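# Right a fallen gift box and open its lid

## Task

A closed gift box is lying on one side on the table. Stand it up on its bottom face, then open it so the lid ends up roughly upright or tilted back past upright. The lid's flap is held closed by concealed magnets, so it needs a deliberate pull to release.

## Robot and tools

Robot: two arms, left_arm and right_arm, each carrying an identical right-handed five-finger hand (not mirrored). Scene frame: origin at table height midway between the nominal bases, +z up, +x out over the table, left_arm on the +y side. Left base sits near (-0.043, +0.699, +0.177) m, right near (-0.016, -0.520, +0.177) m. Reported hand positions, orientations and velocities are in each arm's own base frame; fixed cameras and the table use the scene frame. Nothing may leave the table.

Hand point: 0.15 m out from the wrist flange along the fingers and 0.05 m in front of the palm. Its +z runs along straight fingers, +y out of the palm, +x across the palm away from the thumb. Straight fingertips reach 0.06-0.07 m past it along +z and sit 0.06 m behind it along -y. A bracket on the little-finger side of the wrist can strike things, and with fingers level the wrist may hang up to 0.13 m (palm down) or 0.25 m (palm up) below the point.

Row layout (28 numbers, all in [-1, 1], always both arms): left dx, dy, dz, rx, ry, rz; left little, ring, middle, index, thumb_bend, thumb_turn; left force_limit, speed; then the same 14 for the right arm. Pose numbers are offsets from that arm's current Hand target, along the Hand target's own axes; 1.0 = 0.6 m or 180 degrees; rx, ry, rz form a single rotation vector. They are not absolute poses. Sending six zeros re-requests the current Hand target. Finger numbers are absolute targets: +1 open/straight, -1 closed; thumb_turn -1 puts the thumb opposite the fingers, +1 beside the palm. force_limit maps -1..+1 to about 0..10 N at the fingertip (0..15 N for the two thumb motors); speed runs from near zero at -1 to full at +0.48 and above. No value means 'unchanged': to leave a hand alone, resend its last commanded eight numbers (or, before any command, its hand_measured six plus hand_force_limit and hand_speed). Use speed -0.94 or lower for a gentle grip. The opposed thumb and fingers hold items about 0.035-0.065 m thick; a handle down to about 0.025 m.

execute_actions: actions = list of actions; each action = up to 15 rows, one per 1/30 s step; a short action repeats its final row. Every row in an action is measured from the Hand target at that action's start, so repeating an offset keeps moving. cameras: list of names, ["all"], or [] ; images come by default only when actions is empty.

move: target = one 28-number row or up to 15 rows, all offsets from the same starting Hand targets (not chained). speed in m/s, 0.002-3.2 (default 0.25), one or one per target; rotation limited to twice that in rad/s. blend in m rounds corners in a list (0 = stop at each). stop_force in N, 4-120, one value for both arms: ends an arm's path when its wrist sensor feels that much push against its motion; unreliable while the hand rotates; omit it when moving away from a contact. zero (only with stop_force) resets the force baseline first (default true). blocking=false returns early and cannot be combined with stop_force. The paths do not avoid obstacles or the other arm; avoid paths near an arm's own base. The result adds a 'move:' line: done, off_target, moving, held or fault, plus limits (paced = pose clipped, held = steps withheld). done does not imply contact or no contact.

wait: seconds 0-10, arms hold their last command. stop: brakes a running move. zoom_image: camera (cam_high, cam_low, cam_left_wrist, cam_right_wrist) and region [x0, y0, x1, y1] in pixels, at most 504 each way, from that camera's newest image. show_instructions: shows the reference images. zero_wrist_force: arm = left_arm or right_arm. finished_scene: scene = current number (1 or 2); irreversible; the box must stay upright and open afterwards without help.

Results: per arm, end_effector_position (m), end_effector_quat_wxyz, velocities, Hand target (the last command after clipping; next offsets count from it), joint positions and torques, Wrist force/torque along the hand's own axes plus a peak line, and hand_measured, hand_stopped_by (moving, target, force, stalled, fault) and hand_load_n (positive when pushed open), each in finger-order. The hand often rests a little short of its target; the next command asks again, or send the missing distance. Orientation commands are clipped to 32 degrees from the measured orientation per step. Images: cam_high 896x504, wrist cameras 672x504 fisheye.

Avoid: contact torque at joint limits (wrist joints 51.3 N m, elbow 142, shoulders 313) or about 150 N net force, either of which freezes the arm for 10 s; targets placed past a firm surface, since the arms are stiff; fast impacts; the arms touching each other or one hand gripping the other's fingers; excess finger force; dropping or flinging the box; long stretched or loaded holds that overheat motors (MOTOR HOT at 70 °C, brakes at 85 °C).

Each tool is called after "Request:" as a command line: name --argument value for each argument, lists and objects as JSON in quotes; but a table of rows of numbers goes row by row, as --pt "numbers of a row", without its own name.

Reference images:

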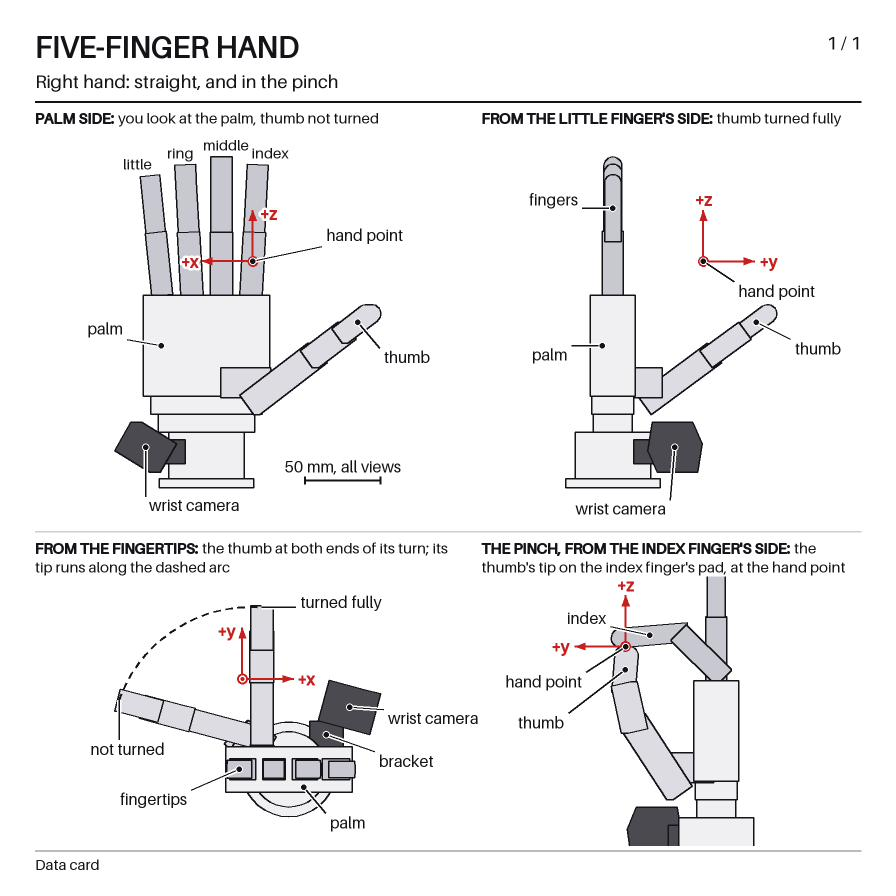

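## Session

Request:
execute_actions --actions '[]'

Scene clock: 0.00 s.
left_arm: end_effector_position=(-0.0685, +0.5070, +0.6776) hand_measured=(+1.000, +1.000, +1.000, +1.000, +1.000, +1.000) hand_load_n=(+0.0, +0.0, +0.0, -0.5, +0.0, +0.0) hand_stopped_by=(target, target, target, target, target, target) hand_force_limit=0.00 hand_speed=-0.80 end_effector_quat_wxyz=(-0.165, +0.709, -0.685, -0.027) | right_arm: end_effector_position=(+0.0705, -0.4506, +0.6844) hand_measured=(+1.000, +1.000, +1.000, +1.000, +1.000, +1.000) hand_load_n=(+0.0, +0.0, +0.0, +0.0, +0.0, +0.0) hand_stopped_by=(target, target, target, target, target, target) hand_force_limit=0.00 hand_speed=-0.80 end_effector_quat_wxyz=(+0.041, +0.754, +0.654, -0.046)
Joint positions: left_arm=[1.273 -1.666 1.344 1.571 1.671 -1.919] | right_arm=[-1.996 -1.715 1.408 1.761 1.535 -1.853]
Joint velocities: within noise
Joint torques (N m): no reading
Wrist force (N): no reading
Wrist torque (N m): no reading
Wrist force, peak (N): no reading
Hand target: left_arm -0.0685, +0.5070, +0.6776; -0.165, +0.709, -0.685, -0.027 | right_arm +0.0705, -0.4506, +0.6844; +0.041, +0.754, +0.654, -0.046

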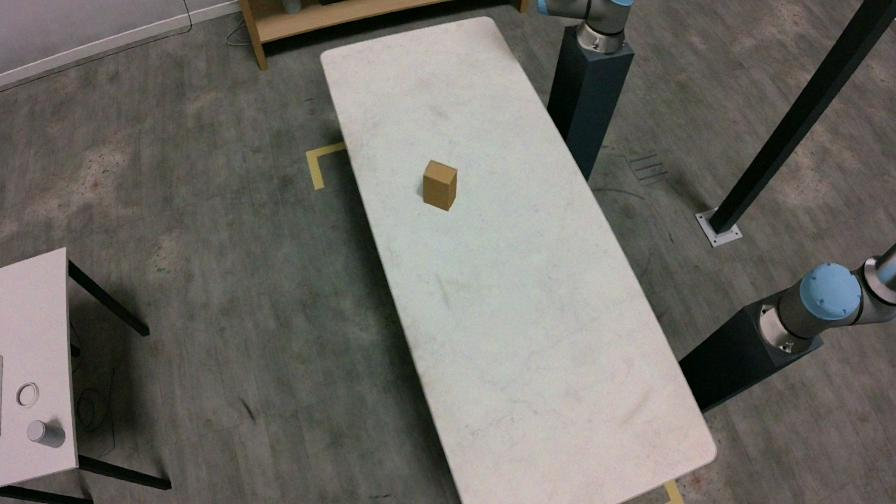

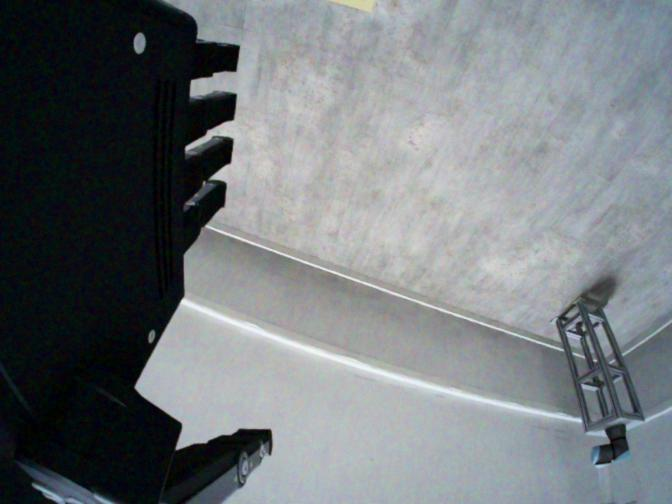

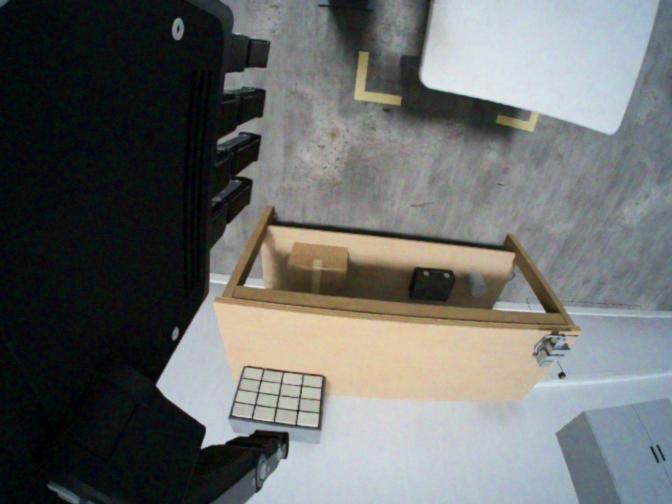

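Request:
zoom_image --camera "cam_high" --region '[390, 140, 490, 230]'

Scaled by 5.040 from the camera's 896x504 image, which has a finer 1280x720 frame.

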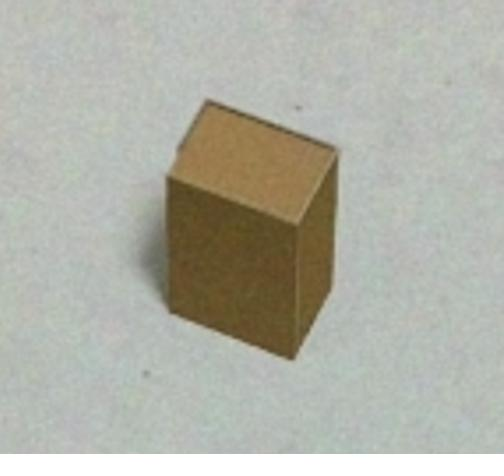

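Request:
move --target '[0,0,0,0,0,0,1,1,1,1,1,1,0,-0.8, 0.734,0.708,0.304,-0.130,-0.0356,-0.453,1,1,1,1,1,1,0,-0.8]' --speed 0.7

Scene clock: 53.70 s.
left_arm: end_effector_position=(-0.0685, +0.5070, +0.6776) hand_measured=(+1.000, +1.000, +1.000, +1.000, +1.000, +1.000) hand_load_n=(+0.0, +0.0, +0.0, +0.0, +0.0, +0.0) hand_stopped_by=(target, target, target, target, target, target) hand_force_limit=0.00 hand_speed=-0.80 end_effector_quat_wxyz=(-0.165, +0.709, -0.685, -0.027) | right_arm: end_effector_position=(+0.5498, -0.0997, +0.4505) hand_measured=(+1.000, +1.000, +1.000, +1.000, +1.000, +1.000) hand_load_n=(+0.0, +0.0, +0.0, +0.0, +0.0, +0.0) hand_stopped_by=(target, target, target, target, target, target) hand_force_limit=0.00 hand_speed=-0.80 end_effector_quat_wxyz=(+0.174, +0.122, +0.977, +0.023)
Joint positions: left_arm=[1.273 -1.666 1.344 1.571 1.671 -1.919] | right_arm=[-0.754 -1.643 1.775 1.178 1.33 -2.045]
Joint torques (N m): left_arm=[1.92 -31.49 -38.02 2.74 -0.27 -0.21] | right_arm=[15.26 -30.23 -30.52 4.25 0.65 2.26]
Wrist force (N): left_arm=[0.1 0.2 0.1] | right_arm=[0.2 -0.3 0.4]
Wrist torque (N m): left_arm=[0.02 -0.02 0.01] | right_arm=[-0.09 -0.07 0.02]
Wrist force, peak (N): left_arm=[0.4 0.5 0.1] | right_arm=[-1.4 1.4 2.1]
Hand target: left_arm -0.0685, +0.5070, +0.6776; -0.165, +0.709, -0.685, -0.027 | right_arm +0.5499, -0.0996, +0.4504; +0.174, +0.122, +0.977, +0.023
Off the commanded pose: left_arm 0.000 m, 0 deg | right_arm 0.000 m, 0 deg.
move: done

Request:
move --target '[0,0,0,0,0,0,1,1,1,1,1,1,0,-0.8, 0.2035,0.6715,0.6482,-0.0668,-0.0180,-0.2329,1,1,1,1,1,1,0,-0.8]' --speed 0.6 --cameras '["cam_right_wrist", "cam_high"]'

Scene clock: 59.40 s.
left_arm: end_effector_position=(-0.0685, +0.5070, +0.6776) hand_measured=(+1.000, +1.000, +1.000, +1.000, +1.000, +1.000) hand_load_n=(+0.0, +0.0, +0.0, +0.0, +0.0, +0.0) hand_stopped_by=(target, target, target, target, target, target) hand_force_limit=0.00 hand_speed=-0.80 end_effector_quat_wxyz=(-0.165, +0.709, -0.685, -0.027) | right_arm: end_effector_position=(+0.6657, +0.3221, +0.0802) hand_measured=(+1.000, +1.000, +1.000, +1.000, +1.000, +1.000) hand_load_n=(+0.0, +0.0, +0.0, +0.0, +0.0, +0.0) hand_stopped_by=(target, target, target, target, target, target) hand_force_limit=0.00 hand_speed=-0.80 end_effector_quat_wxyz=(+0.209, -0.253, +0.943, +0.056)
Joint positions: left_arm=[1.273 -1.666 1.344 1.571 1.671 -1.919] | right_arm=[0.044 -1.125 1.848 0.455 1.374 -2.012]
Joint torques (N m): left_arm=[1.07 -31.34 -38.72 2.92 -0.18 -0.47] | right_arm=[10.88 -58.59 -23.88 3.62 -1.33 2.71]
Wrist force (N): left_arm=[0.1 -0.1 0.1] | right_arm=[0.2 -0.3 -0.3]
Wrist torque (N m): left_arm=[-0.03 -0.03 0.01] | right_arm=[-0.10 -0.02 -0.14]
Wrist force, peak (N): left_arm=[0.2 0.5 0.3] | right_arm=[0.0 1.1 3.0]
Hand target: left_arm -0.0685, +0.5070, +0.6776; -0.165, +0.709, -0.685, -0.027 | right_arm +0.6657, +0.3222, +0.0801; +0.209, -0.253, +0.943, +0.056
Off the commanded pose: left_arm 0.000 m, 0 deg | right_arm 0.000 m, 0 deg.
move: done
camera_calibration:
cam_right_wrist: T_world_to_cam=[[-0.656679, 0.743484, -0.126507, 0.207254], [0.369849, 0.463662, 0.805127, -0.455433], [0.657255, 0.481921, -0.579454, -0.432712], [0, 0, 0, 1]] pos_world=[0.588943, 0.26561, 0.142164]
Images, in order (width x height): cam_high 896x504, cam_right_wrist 672x504.

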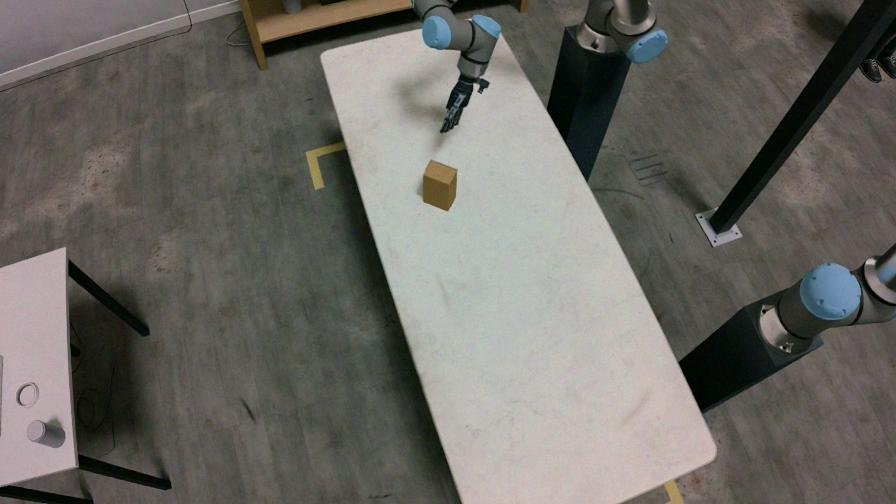

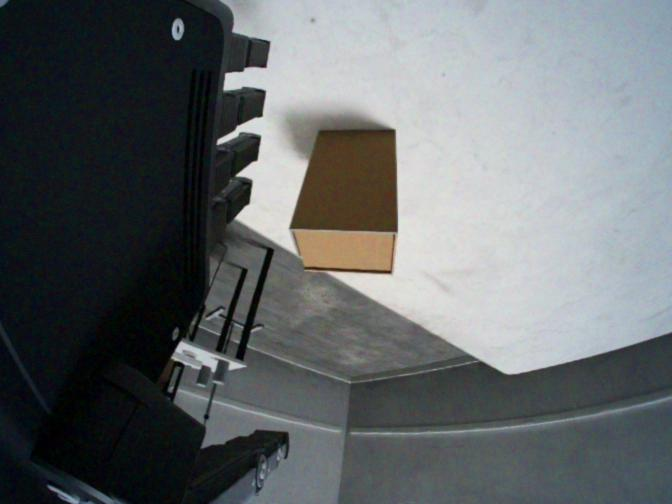

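Request:
zoom_image --camera "cam_right_wrist" --region '[270, 110, 430, 290]'

Request:
zoom_image --camera "cam_high" --region '[390, 80, 530, 230]'

Scaled by 2.800 from the camera's 672x504 image, which has a finer 960x720 frame.

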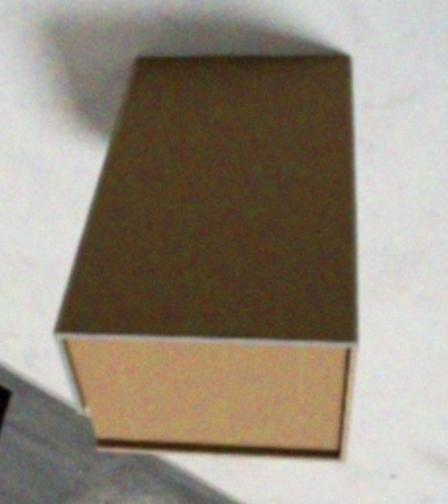

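Scaled by 3.360 from the camera's 896x504 image, which has a finer 1280x720 frame.

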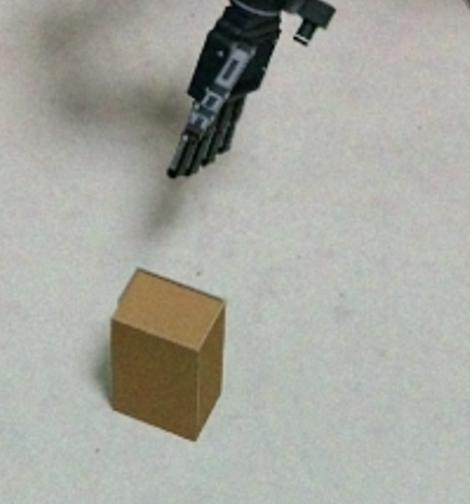

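Request:
move --pt "0 0 0 0 0 0 1 1 1 1 1 1 0 -0.8 -0.178 -0.102 -0.138 -0.120 0.009 -0.29 1 1 1 1 1 1 0 -0.8" --pt "0 0 0 0 0 0 1 1 1 1 1 1 0 -0.8 -0.343 -0.2117 0.2187 -0.2405 0.0182 -0.581 1 1 1 1 1 1 0 -0.8" --speed 0.6 --blend 0.04 --cameras '["cam_right_wrist"]'

Scene clock: 86.13 s.
left_arm: end_effector_position=(-0.0685, +0.5070, +0.6776) hand_measured=(+1.000, +1.000, +1.000, +1.000, +1.000, +1.000) hand_load_n=(+0.0, +0.0, +0.0, +0.0, +0.0, +0.0) hand_stopped_by=(target, target, target, target, target, target) hand_force_limit=0.00 hand_speed=-0.80 end_effector_quat_wxyz=(-0.165, +0.709, -0.685, -0.027) | right_arm: end_effector_position=(+0.9360, +0.3325, +0.0481) hand_measured=(+1.000, +1.000, +1.000, +1.000, +1.000, +1.000) hand_load_n=(+0.0, +0.0, +0.0, +0.0, +0.0, +0.0) hand_stopped_by=(target, target, target, target, target, target) hand_force_limit=0.00 hand_speed=-0.80 end_effector_quat_wxyz=(-0.100, +0.936, -0.320, -0.107)
Joint positions: left_arm=[1.273 -1.666 1.344 1.571 1.671 -1.919] | right_arm=[0.113 -0.109 0.035 1.755 1.297 -3.956]
Joint torques (N m): left_arm=[-0.78 -30.3 -38.09 2.75 -0.38 -0.27] | right_arm=[14.96 -119.27 -42.85 5.64 -1.24 -1.44]
Wrist force (N): left_arm=[0.2 0.0 0.1] | right_arm=[0.2 0.0 0.1]
Wrist torque (N m): left_arm=[0.00 -0.03 0.01] | right_arm=[-0.06 -0.04 -0.30]
Wrist force, peak (N): left_arm=[0.1 0.5 0.4] | right_arm=[-0.4 0.4 -2.9]
Hand target: left_arm -0.0685, +0.5070, +0.6776; -0.165, +0.709, -0.685, -0.027 | right_arm +0.9387, +0.3334, +0.0482; -0.055, +0.935, -0.311, -0.164
Off the commanded pose: left_arm 0.000 m, 0 deg | right_arm 0.003 m, 8 deg.
elbow stopped short (right arm): the move would have taken joint 3 (elbow) straighter than the controller allows.
move: off_target (right_arm)
camera_calibration:
cam_right_wrist: T_world_to_cam=[[-0.428872, -0.879109, -0.207935, 0.703222], [-0.716413, 0.190769, 0.671089, 0.579607], [-0.550293, 0.436778, -0.71162, 0.517579], [0, 0, 0, 1]] pos_world=[1.00165, 0.28157, 0.125576]
Images, in order (width x height): cam_right_wrist 672x504.

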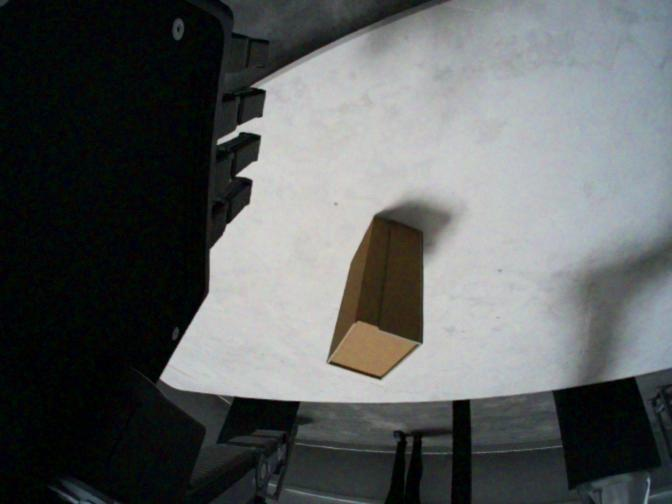

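Request:
zoom_image --camera "cam_right_wrist" --region '[320, 205, 440, 385]'

Scaled by 2.800 from the camera's 672x504 image, which has a finer 960x720 frame.

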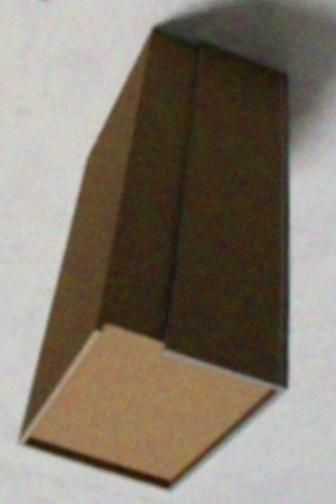

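Request:
move --pt "0 0 0 0 0 0 1 1 1 1 1 1 0 -0.8 -0.1002 0.023 -0.0912 0.0025 0.055 0.015 1 1 1 1 1 -1 0 0.3" --pt "0 0 0 0 0 0 1 1 1 1 1 1 0 -0.8 -0.3655 0.1057 0.0403 0.0049 0.1105 0.0295 1 1 1 1 1 -1 0 0.3" --speed 0.5 --blend 0.03 --cameras '["cam_right_wrist"]'

Scene clock: 172.30 s.
left_arm: end_effector_position=(-0.0685, +0.5070, +0.6776) hand_measured=(+1.000, +1.000, +1.000, +1.000, +1.000, +1.000) hand_load_n=(+0.0, +0.0, +0.0, +0.0, +0.0, +0.0) hand_stopped_by=(target, target, target, target, target, target) hand_force_limit=0.00 hand_speed=-0.80 end_effector_quat_wxyz=(-0.165, +0.709, -0.685, -0.027) | right_arm: end_effector_position=(+0.7292, +0.4109, +0.1004) hand_measured=(+1.000, +1.000, +1.000, +1.000, +1.000, -1.000) hand_load_n=(+0.0, +0.0, +0.0, +0.0, -0.5, +0.0) hand_stopped_by=(target, target, target, target, target, target) hand_force_limit=0.00 hand_speed=0.30 end_effector_quat_wxyz=(+0.000, +0.933, -0.360, -0.001)
Joint positions: left_arm=[1.273 -1.666 1.344 1.571 1.671 -1.919] | right_arm=[0.308 -0.689 1.052 1.209 1.57 -3.669]
Joint torques (N m): left_arm=[0.18 -30.44 -38.64 2.58 -0.3 -0.39] | right_arm=[8.21 -120.54 -28.11 1.37 -0.19 0.24]
Wrist force (N): left_arm=[0.0 0.2 0.1] | right_arm=[-0.2 -0.2 0.1]
Wrist torque (N m): left_arm=[0.02 0.00 0.01] | right_arm=[-0.05 -0.02 0.09]
Wrist force, peak (N): left_arm=[0.4 0.4 0.4] | right_arm=[1.1 -1.1 -3.9]
Hand target: left_arm -0.0685, +0.5070, +0.6776; -0.165, +0.709, -0.685, -0.027 | right_arm +0.7291, +0.4110, +0.1004; +0.000, +0.933, -0.360, -0.001
Off the commanded pose: left_arm 0.000 m, 0 deg | right_arm 0.000 m, 0 deg.
move: done
camera_calibration:
cam_right_wrist: T_world_to_cam=[[-0.480969, -0.876175, -0.0314168, 0.713391], [-0.767985, 0.403752, 0.497175, 0.348851], [-0.422927, 0.263253, -0.867082, 0.400815], [0, 0, 0, 1]] pos_world=[0.780547, 0.37869, 0.196512]
Images, in order (width x height): cam_right_wrist 672x504.

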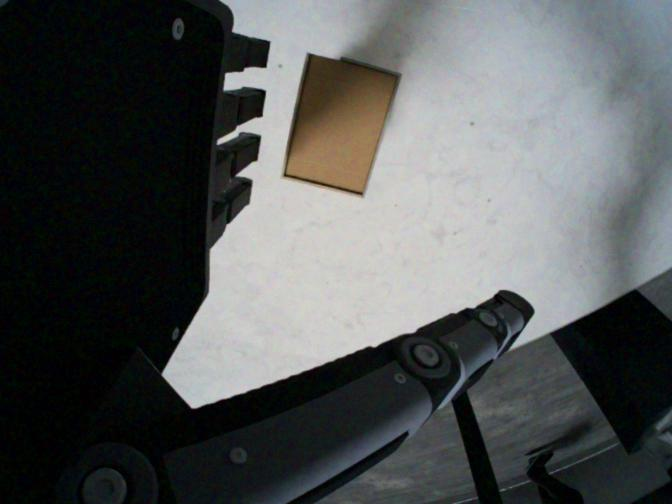

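Request:
zoom_image --camera "cam_right_wrist" --region '[270, 40, 420, 210]'

Scaled by 2.965 from the camera's 672x504 image, which has a finer 960x720 frame.

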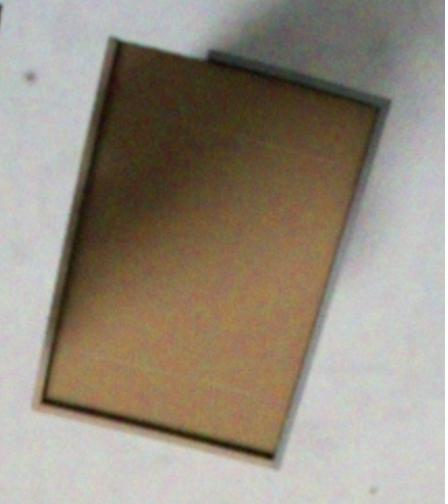

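Request:
move --pt "0 0 0 0 0 0 1 1 1 1 1 1 0 -0.8 0.0067 0.0033 0.255 0 0 0 1 1 1 1 1 -1 0 0.3" --pt "0 0 0 0 0 0 1 1 1 1 1 1 0 -0.8 0.0067 0.0133 0.255 0 0 0 1 1 1 1 1 -1 0 0.3" --speed '[0.2,0.05]' --stop_force 8 --cameras '["cam_right_wrist"]'

Scene clock: 194.53 s.
left_arm: end_effector_position=(-0.0685, +0.5070, +0.6776) hand_measured=(+1.000, +1.000, +1.000, +1.000, +1.000, +1.000) hand_load_n=(+0.0, +0.0, +0.0, +0.0, +0.0, +0.0) hand_stopped_by=(target, target, target, target, target, target) hand_force_limit=0.00 hand_speed=-0.80 end_effector_quat_wxyz=(-0.165, +0.709, -0.685, -0.027) | right_arm: end_effector_position=(+0.7300, +0.4070, -0.0384) hand_measured=(+1.000, +1.000, +1.000, +1.000, +1.000, -1.000) hand_load_n=(+0.0, +0.0, +0.0, +0.0, +0.0, +0.0) hand_stopped_by=(target, target, target, target, target, target) hand_force_limit=0.00 hand_speed=0.30 end_effector_quat_wxyz=(+0.000, +0.933, -0.360, -0.001)
Joint positions: left_arm=[1.273 -1.666 1.344 1.571 1.671 -1.919] | right_arm=[0.303 -0.58 1.108 1.045 1.57 -3.673]
Joint torques (N m): left_arm=[-1.27 -30.23 -37.2 3.18 0.16 -0.5] | right_arm=[1.74 -110.52 -33.56 3.24 0.23 -0.01]
Wrist force (N): left_arm=[-0.1 -0.1 0.2] | right_arm=[-0.2 -0.2 0.1]
Wrist torque (N m): left_arm=[-0.02 0.01 0.00] | right_arm=[-0.07 -0.03 0.07]
Wrist force, peak (N): left_arm=[0.1 0.5 0.4] | right_arm=[4.7 -9.6 -104.3]
Hand target: left_arm -0.0685, +0.5070, +0.6776; -0.165, +0.709, -0.685, -0.027 | right_arm +0.7300, +0.4070, -0.0384; +0.000, +0.933, -0.360, -0.001 (not the last commanded pose)
Off the commanded pose: left_arm 0.000 m, 0 deg | right_arm 0.015 m, 0 deg.
FORCE FAULT: contact force on the right arm reached its limit, and that arm stopped. The contact can be on any part of that arm, not only on its tool. That arm's remaining commands of this call were not run. That arm is still stopped at the end of this call. That arm stays stopped for about 10 more seconds. Until then a move that you send moves the other arm only, and its call returns only when the move has ended. Once the stop has ended, the next robot result says so. If the stop ends while you think or write, that arm runs what you send next, counted from a new Hand target: where the arm stands when the stop ends. While its stop runs, that arm, its gripper or tool too, takes no new command. Until it ends, the stop uses up actions while you think or wait. An arm that is not stopped still takes commands.
move: fault (right_arm); path passed 1 of 2 targets
camera_calibration:
cam_right_wrist: T_world_to_cam=[[-0.481037, -0.876168, -0.0305525, 0.706046], [-0.767499, 0.40402, 0.497708, 0.41961], [-0.423732, 0.262865, -0.866806, 0.282634], [0, 0, 0, 1]] pos_world=[0.781445, 0.37479, 0.0577177]
Images, in order (width x height): cam_right_wrist 672x504.

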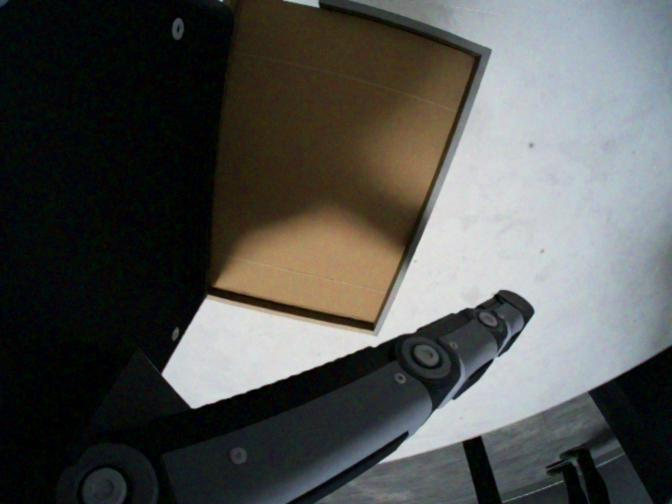

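Request:
wait --seconds 1.5

Scene clock: 206.27 s.
left_arm: end_effector_position=(-0.0685, +0.5070, +0.6776) hand_measured=(+1.000, +1.000, +1.000, +1.000, +1.000, +1.000) hand_load_n=(+0.0, +0.0, +0.0, +0.0, +0.0, +0.0) hand_stopped_by=(target, target, target, target, target, target) hand_force_limit=0.00 hand_speed=-0.80 end_effector_quat_wxyz=(-0.165, +0.709, -0.685, -0.027) | right_arm: end_effector_position=(+0.7300, +0.4070, -0.0384) hand_measured=(+1.000, +1.000, +1.000, +1.000, +1.000, -1.000) hand_load_n=(+0.0, +0.0, -0.5, +0.0, +0.0, +0.0) hand_stopped_by=(target, target, target, target, target, target) hand_force_limit=0.00 hand_speed=0.30 end_effector_quat_wxyz=(+0.000, +0.933, -0.360, -0.001)
Joint positions: left_arm=[1.273 -1.666 1.344 1.571 1.671 -1.919] | right_arm=[0.303 -0.58 1.108 1.045 1.57 -3.673]
Joint torques (N m): left_arm=[1.78 -32.25 -37.73 3.26 0.09 -0.67] | right_arm=[0.94 -111.07 -33.64 4.12 0.01 0.1]
Wrist force (N): left_arm=[0.2 0.4 0.2] | right_arm=[-0.4 0.6 0.3]
Wrist torque (N m): left_arm=[0.05 -0.04 0.03] | right_arm=[0.06 0.00 0.08]
Wrist force, peak (N): left_arm=[0.2 0.5 0.5] | right_arm=[-0.7 0.9 0.5]
Hand target: left_arm -0.0685, +0.5070, +0.6776; -0.165, +0.709, -0.685, -0.027 | right_arm +0.7300, +0.4070, -0.0384; +0.000, +0.933, -0.360, -0.001 (not the last commanded pose)
Off the commanded pose: left_arm 0.000 m, 0 deg | right_arm 0.015 m, 0 deg.
FORCE FAULT, CONTINUED: the right arm's stop, for the force fault that an earlier result reported, is over. The rest of the stop counts as 19 of the actions that you can send in this scene. During its stop the right arm's controller moved it back a little. That arm's target is now where it stood when the stop ended, not its last command. That arm accepts commands again.
wait: 1.50 s; at rest from the start

Request:
move --pt "0 0 0 0 0 0 1 1 1 1 1 1 0 -0.8 0 -0.007 -0.008 0 0 0 1 1 1 1 1 -1 0 0.3" --pt "0 0 0 0 0 0 1 1 1 1 1 1 0 -0.8 0 -0.007 0.021 0 0 0 1 1 1 1 1 -1 0 0.3" --speed '[0.05,0.025]' --stop_force 6 --cameras '["cam_right_wrist"]'

Scene clock: 211.20 s.
left_arm: end_effector_position=(-0.0685, +0.5070, +0.6776) hand_measured=(+1.000, +1.000, +1.000, +1.000, +1.000, +1.000) hand_load_n=(+0.0, +0.0, +0.0, +0.0, +0.0, +0.0) hand_stopped_by=(target, target, target, target, target, target) hand_force_limit=0.00 hand_speed=-0.80 end_effector_quat_wxyz=(-0.165, +0.709, -0.685, -0.027) | right_arm: end_effector_position=(+0.7328, +0.4102, -0.0395) hand_measured=(+1.000, +1.000, +1.000, +1.000, +1.000, -1.000) hand_load_n=(+0.0, +0.0, +0.0, +0.0, +0.0, +0.0) hand_stopped_by=(target, target, target, target, target, target) hand_force_limit=0.00 hand_speed=0.30 end_effector_quat_wxyz=(+0.000, +0.933, -0.360, -0.001)
Joint positions: left_arm=[1.273 -1.666 1.344 1.571 1.671 -1.919] | right_arm=[0.306 -0.572 1.095 1.05 1.57 -3.671]
Joint torques (N m): left_arm=[-0.13 -31.44 -38.43 3.43 0.19 -0.85] | right_arm=[2.36 -120.07 -38.28 5.88 -0.24 0.83]
Wrist force (N): left_arm=[0.1 0.3 0.0] | right_arm=[0.2 0.2 -8.4]
Wrist torque (N m): left_arm=[0.05 -0.01 0.01] | right_arm=[0.46 0.23 -0.22]
Wrist force, peak (N): left_arm=[0.2 0.6 0.3] | right_arm=[-1.7 -0.7 -43.6]
Hand target: left_arm -0.0685, +0.5070, +0.6776; -0.165, +0.709, -0.685, -0.027 | right_arm +0.7328, +0.4102, -0.0395; +0.000, +0.933, -0.360, -0.001 (not the last commanded pose)
Off the commanded pose: left_arm 0.000 m, 0 deg | right_arm 0.011 m, 0 deg.
move: contact (right_arm); path passed 1 of 2 targets
camera_calibration:
cam_right_wrist: T_world_to_cam=[[-0.481054, -0.876157, -0.0305957, 0.710172], [-0.767534, 0.404037, 0.497641, 0.421087], [-0.423649, 0.262875, -0.866844, 0.281873], [0, 0, 0, 1]] pos_world=[0.784245, 0.37799, 0.0565174]
Images, in order (width x height): cam_right_wrist 672x504.

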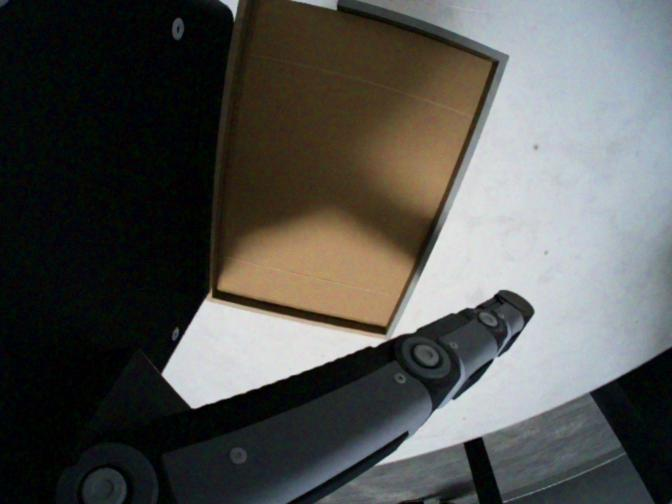

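Request:
move --pt "0 0 0 0 0 0 1 1 1 1 1 1 0 -0.8 0 0 -0.0083 0 0 0 1 1 1 1 1 -1 0 0.3" --pt "0 0 0 0 0 0 1 1 1 1 1 1 0 -0.8 0 -0.0092 -0.0083 0 0 0 1 1 1 1 1 -1 0 0.3" --pt "0 0 0 0 0 0 1 1 1 1 1 1 0 -0.8 0 -0.0092 0.0150 0 0 0 1 1 1 1 1 -1 0 0.3" --speed '[0.05,0.05,0.02]' --stop_force 6 --cameras '["cam_right_wrist"]'

Scene clock: 219.40 s.
left_arm: end_effector_position=(-0.0685, +0.5070, +0.6776) hand_measured=(+1.000, +1.000, +1.000, +1.000, +1.000, +1.000) hand_load_n=(+0.0, +0.0, +0.0, +0.0, +0.0, +0.0) hand_stopped_by=(target, target, target, target, target, target) hand_force_limit=0.00 hand_speed=-0.80 end_effector_quat_wxyz=(-0.165, +0.709, -0.685, -0.027) | right_arm: end_effector_position=(+0.7328, +0.4102, -0.0394) hand_measured=(+1.000, +1.000, +1.000, +1.000, +1.000, -1.000) hand_load_n=(+0.0, +0.0, +0.0, +0.0, +0.0, +0.0) hand_stopped_by=(target, target, target, target, target, target) hand_force_limit=0.00 hand_speed=0.30 end_effector_quat_wxyz=(+0.000, +0.933, -0.360, -0.001)
Joint positions: left_arm=[1.273 -1.666 1.344 1.571 1.671 -1.919] | right_arm=[0.306 -0.573 1.095 1.05 1.57 -3.671]
Joint torques (N m): left_arm=[0.62 -31.65 -38.89 3.11 0.01 -1.35] | right_arm=[2.18 -92.91 -23.94 1.41 -0.3 2.68]
Wrist force (N): left_arm=[0.4 0.2 0.1] | right_arm=[-0.4 0.8 0.2]
Wrist torque (N m): left_arm=[0.02 -0.06 0.03] | right_arm=[0.08 0.01 -0.24]
Wrist force, peak (N): left_arm=[0.4 0.5 0.3] | right_arm=[0.1 0.2 -8.6]
Hand target: left_arm -0.0685, +0.5070, +0.6776; -0.165, +0.709, -0.685, -0.027 | right_arm +0.7328, +0.4102, -0.0394; +0.000, +0.933, -0.360, -0.001 (not the last commanded pose)
Off the commanded pose: left_arm 0.000 m, 0 deg | right_arm 0.011 m, 0 deg.
move: contact (right_arm); path passed 0 of 3 targets
camera_calibration:
cam_right_wrist: T_world_to_cam=[[-0.481054, -0.876157, -0.0305957, 0.710178], [-0.767534, 0.404037, 0.497641, 0.420988], [-0.423649, 0.262875, -0.866844, 0.282046], [0, 0, 0, 1]] pos_world=[0.784245, 0.37799, 0.0567174]
Images, in order (width x height): cam_right_wrist 672x504.

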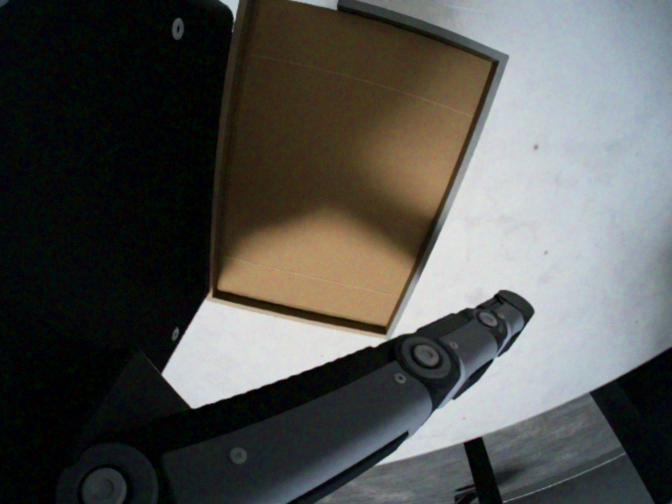

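Request:
move --pt "0 0 0 0 0 0 1 1 1 1 1 1 0 -0.8 0 0 -0.0083 0 0 0 1 1 1 1 1 -1 0 0.3" --pt "0 0 0 0 0 0 1 1 1 1 1 1 0 -0.8 0 -0.0092 -0.0083 0 0 0 1 1 1 1 1 -1 0 0.3" --pt "0 0 0 0 0 0 1 1 1 1 1 1 0 -0.8 0 -0.0092 0.0150 0 0 0 1 1 1 1 1 -1 0 0.3" --speed '[0.05,0.05,0.02]' --stop_force 6 --cameras '["cam_right_wrist"]'

Scene clock: 224.40 s.
left_arm: end_effector_position=(-0.0685, +0.5070, +0.6776) hand_measured=(+1.000, +1.000, +1.000, +1.000, +1.000, +1.000) hand_load_n=(+0.0, +0.0, +0.0, +0.0, +0.0, +0.0) hand_stopped_by=(target, target, target, target, target, target) hand_force_limit=0.00 hand_speed=-0.80 end_effector_quat_wxyz=(-0.165, +0.709, -0.685, -0.027) | right_arm: end_effector_position=(+0.7365, +0.4143, -0.0484) hand_measured=(+1.000, +1.000, +1.000, +1.000, +1.000, -1.000) hand_load_n=(+0.0, +0.0, +0.0, +0.0, +0.0, +0.0) hand_stopped_by=(target, target, target, target, target, target) hand_force_limit=0.00 hand_speed=0.30 end_effector_quat_wxyz=(+0.000, +0.933, -0.360, -0.001)
Joint positions: left_arm=[1.273 -1.666 1.344 1.571 1.671 -1.919] | right_arm=[0.309 -0.556 1.079 1.05 1.57 -3.668]
Joint torques (N m): left_arm=[1.8 -29.51 -38.93 3.05 0.23 -1.46] | right_arm=[-14.28 -129.3 -35.62 7.22 -1.06 -2.56]
Wrist force (N): left_arm=[0.4 0.1 0.0] | right_arm=[-0.6 0.7 0.1]
Wrist torque (N m): left_arm=[0.01 -0.06 0.03] | right_arm=[0.07 0.04 -0.22]
Wrist force, peak (N): left_arm=[0.2 0.5 0.2] | right_arm=[-0.6 0.6 1.2]
Hand target: left_arm -0.0685, +0.5070, +0.6776; -0.165, +0.709, -0.685, -0.027 | right_arm +0.7365, +0.4143, -0.0484; +0.000, +0.933, -0.360, -0.001
Off the commanded pose: left_arm 0.000 m, 0 deg | right_arm 0.000 m, 0 deg.
move: done
camera_calibration:
cam_right_wrist: T_world_to_cam=[[-0.481035, -0.876169, -0.0305536, 0.715259], [-0.7675, 0.404018, 0.497708, 0.426678], [-0.423732, 0.262865, -0.866806, 0.274715], [0, 0, 0, 1]] pos_world=[0.787945, 0.38209, 0.0476177]
Images, in order (width x height): cam_right_wrist 672x504.

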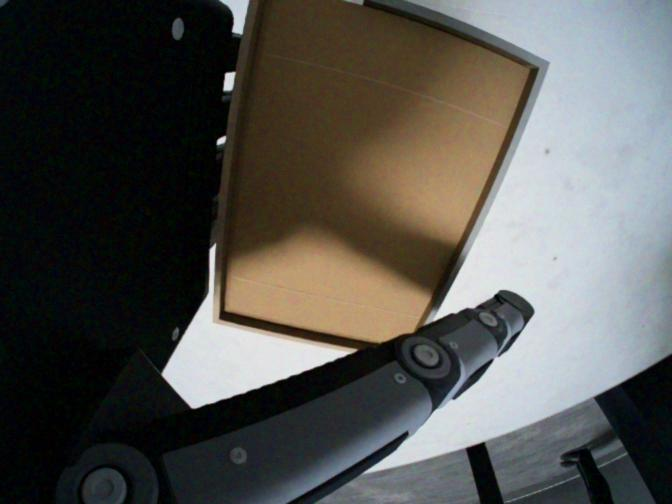

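Request:
move --target '[0,0,0,0,0,0,1,1,1,1,1,1,0,-0.8, 0,0,0,0,0,0,1,1,1,1,-0.5,-1,0,-0.75]' --cameras '["cam_right_wrist"]'

Scene clock: 230.30 s.
left_arm: end_effector_position=(-0.0685, +0.5070, +0.6776) hand_measured=(+1.000, +1.000, +1.000, +1.000, +1.000, +1.000) hand_load_n=(+0.0, +0.0, +0.0, +0.0, +0.0, +0.0) hand_stopped_by=(target, target, target, target, target, target) hand_force_limit=0.00 hand_speed=-0.80 end_effector_quat_wxyz=(-0.165, +0.709, -0.685, -0.027) | right_arm: end_effector_position=(+0.7365, +0.4143, -0.0484) hand_measured=(+1.000, +1.000, +1.000, +1.000, +0.768, -1.000) hand_load_n=(+0.0, +0.0, +0.0, -0.5, +7.0, +0.5) hand_stopped_by=(target, target, target, target, force, target) hand_force_limit=0.00 hand_speed=-0.75 end_effector_quat_wxyz=(+0.000, +0.933, -0.360, -0.001)
Joint positions: left_arm=[1.273 -1.666 1.344 1.571 1.671 -1.919] | right_arm=[0.309 -0.556 1.079 1.05 1.57 -3.668]
Joint torques (N m): left_arm=[1.46 -32.09 -39.09 3.22 0.22 -1.47] | right_arm=[-12.3 -120.57 -41.35 2.78 -1.15 -2.6]
Wrist force (N): left_arm=[0.3 0.2 -0.1] | right_arm=[-0.6 3.4 -6.7]
Wrist torque (N m): left_arm=[0.04 -0.04 0.03] | right_arm=[-0.01 0.13 -0.17]
Wrist force, peak (N): left_arm=[0.5 0.3 0.3] | right_arm=[-0.6 3.7 -7.4]
Hand target: left_arm -0.0685, +0.5070, +0.6776; -0.165, +0.709, -0.685, -0.027 | right_arm +0.7365, +0.4143, -0.0484; +0.000, +0.933, -0.360, -0.001
Off the commanded pose: left_arm 0.000 m, 0 deg | right_arm 0.000 m, 0 deg.
move: done
camera_calibration:
cam_right_wrist: T_world_to_cam=[[-0.481074, -0.876148, -0.0305293, 0.715284], [-0.767476, 0.404062, 0.497709, 0.426592], [-0.423731, 0.262865, -0.866807, 0.274801], [0, 0, 0, 1]] pos_world=[0.787945, 0.38209, 0.0477178]
Images, in order (width x height): cam_right_wrist 672x504.

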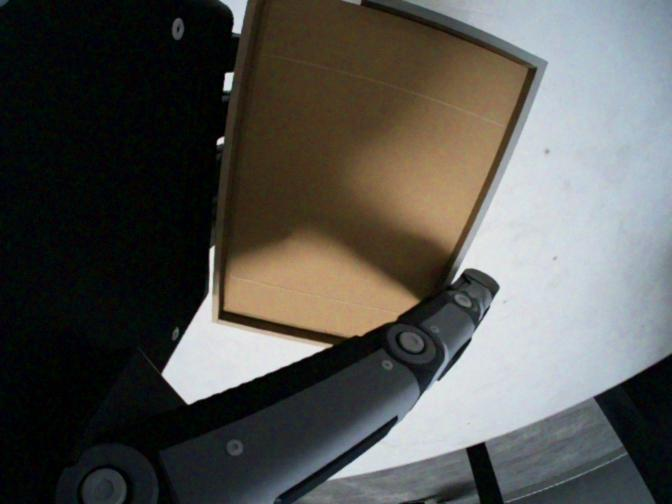

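Request:
move --pt "0 0 0 0 0 0 1 1 1 1 1 1 0 -0.8 0 0 0 0 0 0 1 1 1 1 1 -1 0 0.3" --pt "0 0 0 0 0 0 1 1 1 1 1 1 0 -0.8 0 0 -0.0217 0 0 0 1 1 1 1 1 -1 0 0.3" --pt "0 0 0 0 0 0 1 1 1 1 1 1 0 -0.8 0 0.0167 -0.0217 0 0 0 1 1 1 1 1 -1 0 0.3" --pt "0 0 0 0 0 0 1 1 1 1 1 1 0 -0.8 0 0.0167 -0.0217 0 0 0 1 1 1 1 -0.4 -1 0.2 -0.75" --speed 0.05 --cameras '["cam_right_wrist"]'

Scene clock: 345.40 s.
left_arm: end_effector_position=(-0.0685, +0.5070, +0.6776) hand_measured=(+1.000, +1.000, +1.000, +1.000, +1.000, +1.000) hand_load_n=(+0.0, +0.0, -0.5, +0.0, +0.0, +0.0) hand_stopped_by=(target, target, target, target, target, target) hand_force_limit=0.00 hand_speed=-0.80 end_effector_quat_wxyz=(-0.165, +0.709, -0.685, -0.027) | right_arm: end_effector_position=(+0.7298, +0.4069, -0.0354) hand_measured=(+1.000, +1.000, +1.000, +1.000, +0.388, -1.000) hand_load_n=(+0.0, +0.0, +0.0, +0.0, +8.5, -0.5) hand_stopped_by=(target, target, target, target, force, target) hand_force_limit=0.20 hand_speed=-0.75 end_effector_quat_wxyz=(+0.000, +0.933, -0.360, -0.001)
Joint positions: left_arm=[1.273 -1.666 1.344 1.571 1.671 -1.919] | right_arm=[0.303 -0.583 1.108 1.048 1.57 -3.673]
Joint torques (N m): left_arm=[-0.81 -31.04 -39.16 3.18 0.37 -1.72] | right_arm=[16.14 -93.56 -43.03 5.9 1.8 2.73]
Wrist force (N): left_arm=[0.0 0.0 -0.2] | right_arm=[-0.6 1.2 -1.2]
Wrist torque (N m): left_arm=[0.02 0.00 0.00] | right_arm=[0.08 0.06 0.05]
Wrist force, peak (N): left_arm=[0.3 0.4 0.4] | right_arm=[-0.7 3.8 -7.3]
Hand target: left_arm -0.0685, +0.5070, +0.6776; -0.165, +0.709, -0.685, -0.027 | right_arm +0.7298, +0.4069, -0.0354; +0.000, +0.933, -0.360, -0.001
Off the commanded pose: left_arm 0.000 m, 0 deg | right_arm 0.000 m, 0 deg.
move: done
camera_calibration:
cam_right_wrist: T_world_to_cam=[[-0.481035, -0.876169, -0.0305536, 0.705953], [-0.7675, 0.404018, 0.497708, 0.418005], [-0.423732, 0.262865, -0.866806, 0.285176], [0, 0, 0, 1]] pos_world=[0.781245, 0.37469, 0.0607177]
Images, in order (width x height): cam_right_wrist 672x504.

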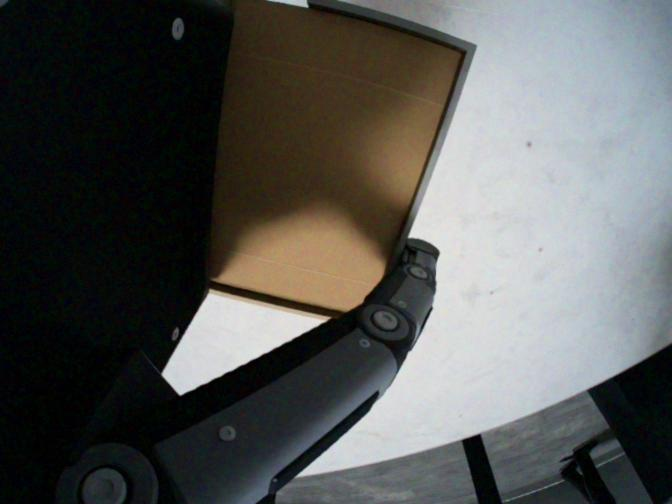

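Request:
move --target '[0,0,0,0,0,0,1,1,1,1,1,1,0,-0.8, 0,0,-0.05,0,0,0,1,1,1,1,-0.4,-1,0.2,-0.75]' --speed 0.05 --cameras '["cam_right_wrist", "cam_high"]'

Scene clock: 348.60 s.
left_arm: end_effector_position=(-0.0685, +0.5070, +0.6776) hand_measured=(+1.000, +1.000, +1.000, +1.000, +1.000, +1.000) hand_load_n=(+0.0, +0.0, +0.0, +0.0, +0.0, +0.0) hand_stopped_by=(target, target, target, target, target, target) hand_force_limit=0.00 hand_speed=-0.80 end_effector_quat_wxyz=(-0.165, +0.709, -0.685, -0.027) | right_arm: end_effector_position=(+0.7299, +0.4069, -0.0051) hand_measured=(+1.000, +1.000, +1.000, +1.000, +0.388, -1.000) hand_load_n=(+0.0, +0.0, +0.0, +0.0, +4.0, -0.5) hand_stopped_by=(target, target, target, target, force, target) hand_force_limit=0.20 hand_speed=-0.75 end_effector_quat_wxyz=(+0.000, +0.933, -0.360, -0.001)
Joint positions: left_arm=[1.273 -1.666 1.344 1.571 1.671 -1.919] | right_arm=[0.303 -0.61 1.102 1.081 1.57 -3.673]
Joint torques (N m): left_arm=[0.89 -31.69 -38.69 3.27 0.35 -1.47] | right_arm=[8.92 -94.77 -35.23 1.76 1.63 1.07]
Wrist force (N): left_arm=[0.3 0.4 0.1] | right_arm=[-0.9 0.6 1.5]
Wrist torque (N m): left_arm=[0.06 -0.04 0.03] | right_arm=[0.03 0.07 0.02]
Wrist force, peak (N): left_arm=[0.5 0.4 0.2] | right_arm=[-0.6 0.5 2.5]
Hand target: left_arm -0.0685, +0.5070, +0.6776; -0.165, +0.709, -0.685, -0.027 | right_arm +0.7299, +0.4069, -0.0054; +0.000, +0.933, -0.360, -0.001
Off the commanded pose: left_arm 0.000 m, 0 deg | right_arm 0.000 m, 0 deg.
move: done
camera_calibration:
cam_right_wrist: T_world_to_cam=[[-0.481054, -0.876157, -0.0305957, 0.706941], [-0.767534, 0.404037, 0.497641, 0.403026], [-0.423649, 0.262875, -0.866844, 0.311418], [0, 0, 0, 1]] pos_world=[0.781345, 0.37469, 0.0910174]
Images, in order (width x height): cam_high 896x504, cam_right_wrist 672x504.

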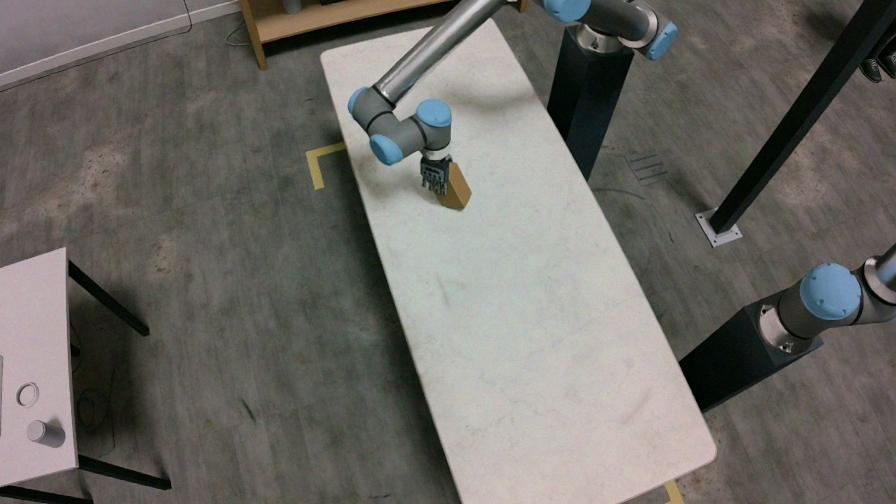

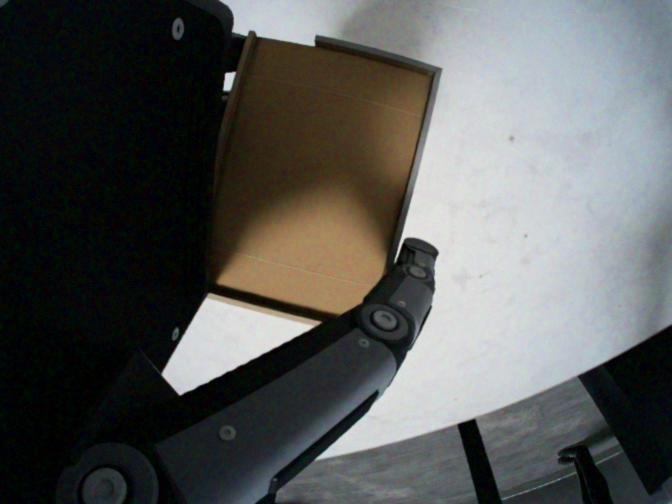

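Request:
move --pt "0 0 0 0 0 0 1 1 1 1 1 1 0 -0.8 0 0 0.05 0 0 0 1 1 1 1 -0.4 -1 0.2 -0.75" --pt "0 0 0 0 0 0 1 1 1 1 1 1 0 -0.8 0 0 0.05 0 0 0 1 1 1 1 1 -1 0 0.2" --pt "0 0 0 0 0 0 1 1 1 1 1 1 0 -0.8 0.002 -0.005 0.05 0 0 0 1 1 1 1 1 -1 0 0.2" --pt "0 0 0 0 0 0 1 1 1 1 1 1 0 -0.8 0.035 -0.005 0.05 0 0 0 1 1 1 1 1 -1 0 0.2" --pt "0 0 0 0 0 0 1 1 1 1 1 1 0 -0.8 0.035 0.002 0.05 0 0 0 1 1 1 1 1 -1 0 0.2" --speed 0.05 --cameras '["cam_right_wrist"]'

Scene clock: 358.17 s.
left_arm: end_effector_position=(-0.0685, +0.5070, +0.6776) hand_measured=(+1.000, +1.000, +1.000, +1.000, +1.000, +1.000) hand_load_n=(+0.0, +0.0, +0.0, +0.0, +0.0, +0.0) hand_stopped_by=(target, target, target, target, target, target) hand_force_limit=0.00 hand_speed=-0.80 end_effector_quat_wxyz=(-0.165, +0.709, -0.685, -0.027) | right_arm: end_effector_position=(+0.7296, +0.4072, -0.0225) hand_measured=(+1.000, +1.000, +1.000, +1.000, +0.388, -1.000) hand_load_n=(+0.0, +0.0, +0.0, +0.0, +7.0, -0.5) hand_stopped_by=(target, target, target, target, force, target) hand_force_limit=0.20 hand_speed=-0.75 end_effector_quat_wxyz=(+0.001, +0.933, -0.360, -0.002)
Joint positions: left_arm=[1.273 -1.666 1.344 1.571 1.671 -1.919] | right_arm=[0.303 -0.594 1.105 1.064 1.569 -3.673]
Joint torques (N m): left_arm=[0.3 -31.1 -39.17 3.46 0.25 -1.97] | right_arm=[1.71 -107.76 -34 3.88 0.08 0.12]
Wrist force (N): left_arm=[0.4 0.0 0.1] | right_arm=[-2.5 -1.1 -8.8]
Wrist torque (N m): left_arm=[-0.01 -0.07 0.02] | right_arm=[0.70 -0.08 -0.13]
Wrist force, peak (N): left_arm=[-0.1 0.5 0.3] | right_arm=[-18.8 -14.5 -149.0]
Hand target: left_arm -0.0685, +0.5070, +0.6776; -0.165, +0.709, -0.685, -0.027 | right_arm +0.7296, +0.4072, -0.0225; +0.001, +0.933, -0.360, -0.002 (not the last commanded pose)
Off the commanded pose: left_arm 0.000 m, 0 deg | right_arm 0.025 m, 0 deg.
FORCE FAULT: contact force on the right arm reached its limit, and that arm stopped. The contact can be on any part of that arm, not only on its tool. That arm's remaining commands of this call were not run. That arm is still stopped at the end of this call. That arm stays stopped for about 10 more seconds. Until then a move that you send moves the other arm only, and its call returns only when the move has ended. Once the stop has ended, the next robot result says so. If the stop ends while you think or write, that arm runs what you send next, counted from a new Hand target: where the arm stands when the stop ends. While its stop runs, that arm, its gripper or tool too, takes no new command. Until it ends, the stop uses up actions while you think or wait. An arm that is not stopped still takes commands.
move: fault (right_arm); path passed 1 of 5 targets; target 2's new numbers were not sent
camera_calibration:
cam_right_wrist: T_world_to_cam=[[-0.481056, -0.876174, -0.0300842, 0.706586], [-0.766394, 0.403623, 0.499728, 0.410695], [-0.425706, 0.263453, -0.86566, 0.297343], [0, 0, 0, 1]] pos_world=[0.781242, 0.37499, 0.0734192]
Images, in order (width x height): cam_right_wrist 672x504.

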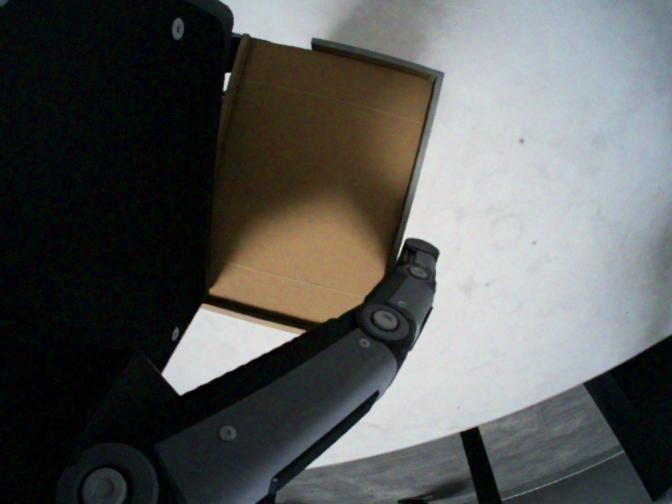

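Request:
wait --seconds 5

Scene clock: 365.87 s.
left_arm: end_effector_position=(-0.0685, +0.5070, +0.6776) hand_measured=(+1.000, +1.000, +1.000, +1.000, +1.000, +1.000) hand_load_n=(-0.5, +0.0, +0.0, +0.0, +0.0, +0.0) hand_stopped_by=(target, target, target, target, target, target) hand_force_limit=0.00 hand_speed=-0.80 end_effector_quat_wxyz=(-0.165, +0.709, -0.685, -0.027) | right_arm: end_effector_position=(+0.7296, +0.4072, -0.0225) hand_measured=(+1.000, +1.000, +1.000, +1.000, +0.388, -1.000) hand_load_n=(+0.0, +0.0, +0.0, +0.0, +7.0, -0.5) hand_stopped_by=(target, target, target, target, force, target) hand_force_limit=0.20 hand_speed=-0.75 end_effector_quat_wxyz=(+0.001, +0.933, -0.360, -0.002)
Joint positions: left_arm=[1.273 -1.666 1.344 1.571 1.671 -1.919] | right_arm=[0.303 -0.594 1.105 1.064 1.569 -3.673]
Joint torques (N m): left_arm=[-0.34 -31.25 -39.44 3.21 0.01 -1.77] | right_arm=[1.83 -108.05 -33.58 3.89 0.19 0.1]
Wrist force (N): left_arm=[0.2 0.0 0.0] | right_arm=[-0.6 -1.4 -8.8]
Wrist torque (N m): left_arm=[0.01 -0.03 0.01] | right_arm=[0.66 -0.36 -0.02]
Wrist force, peak (N): left_arm=[0.0 0.5 0.2] | right_arm=[-2.3 -1.1 -8.9]
Hand target: left_arm -0.0685, +0.5070, +0.6776; -0.165, +0.709, -0.685, -0.027 | right_arm +0.7296, +0.4072, -0.0225; +0.001, +0.933, -0.360, -0.002 (not the last commanded pose)
Off the commanded pose: left_arm 0.000 m, 0 deg | right_arm 0.025 m, 0 deg.
FORCE FAULT, CONTINUED: the right arm was still stopped when this call began, by the force fault that an earlier result reported. Since the last result the stop counts as 15 of the actions that you can send in this scene. That arm is still stopped at the end of this call. That arm stays stopped for about 2 more seconds. If the stop ends while you think or write, that arm runs what you send next, counted from a new Hand target: where the arm stands when the stop ends. While its stop runs, that arm, its gripper or tool too, takes no new command.
wait: 5.00 s; at rest from the start


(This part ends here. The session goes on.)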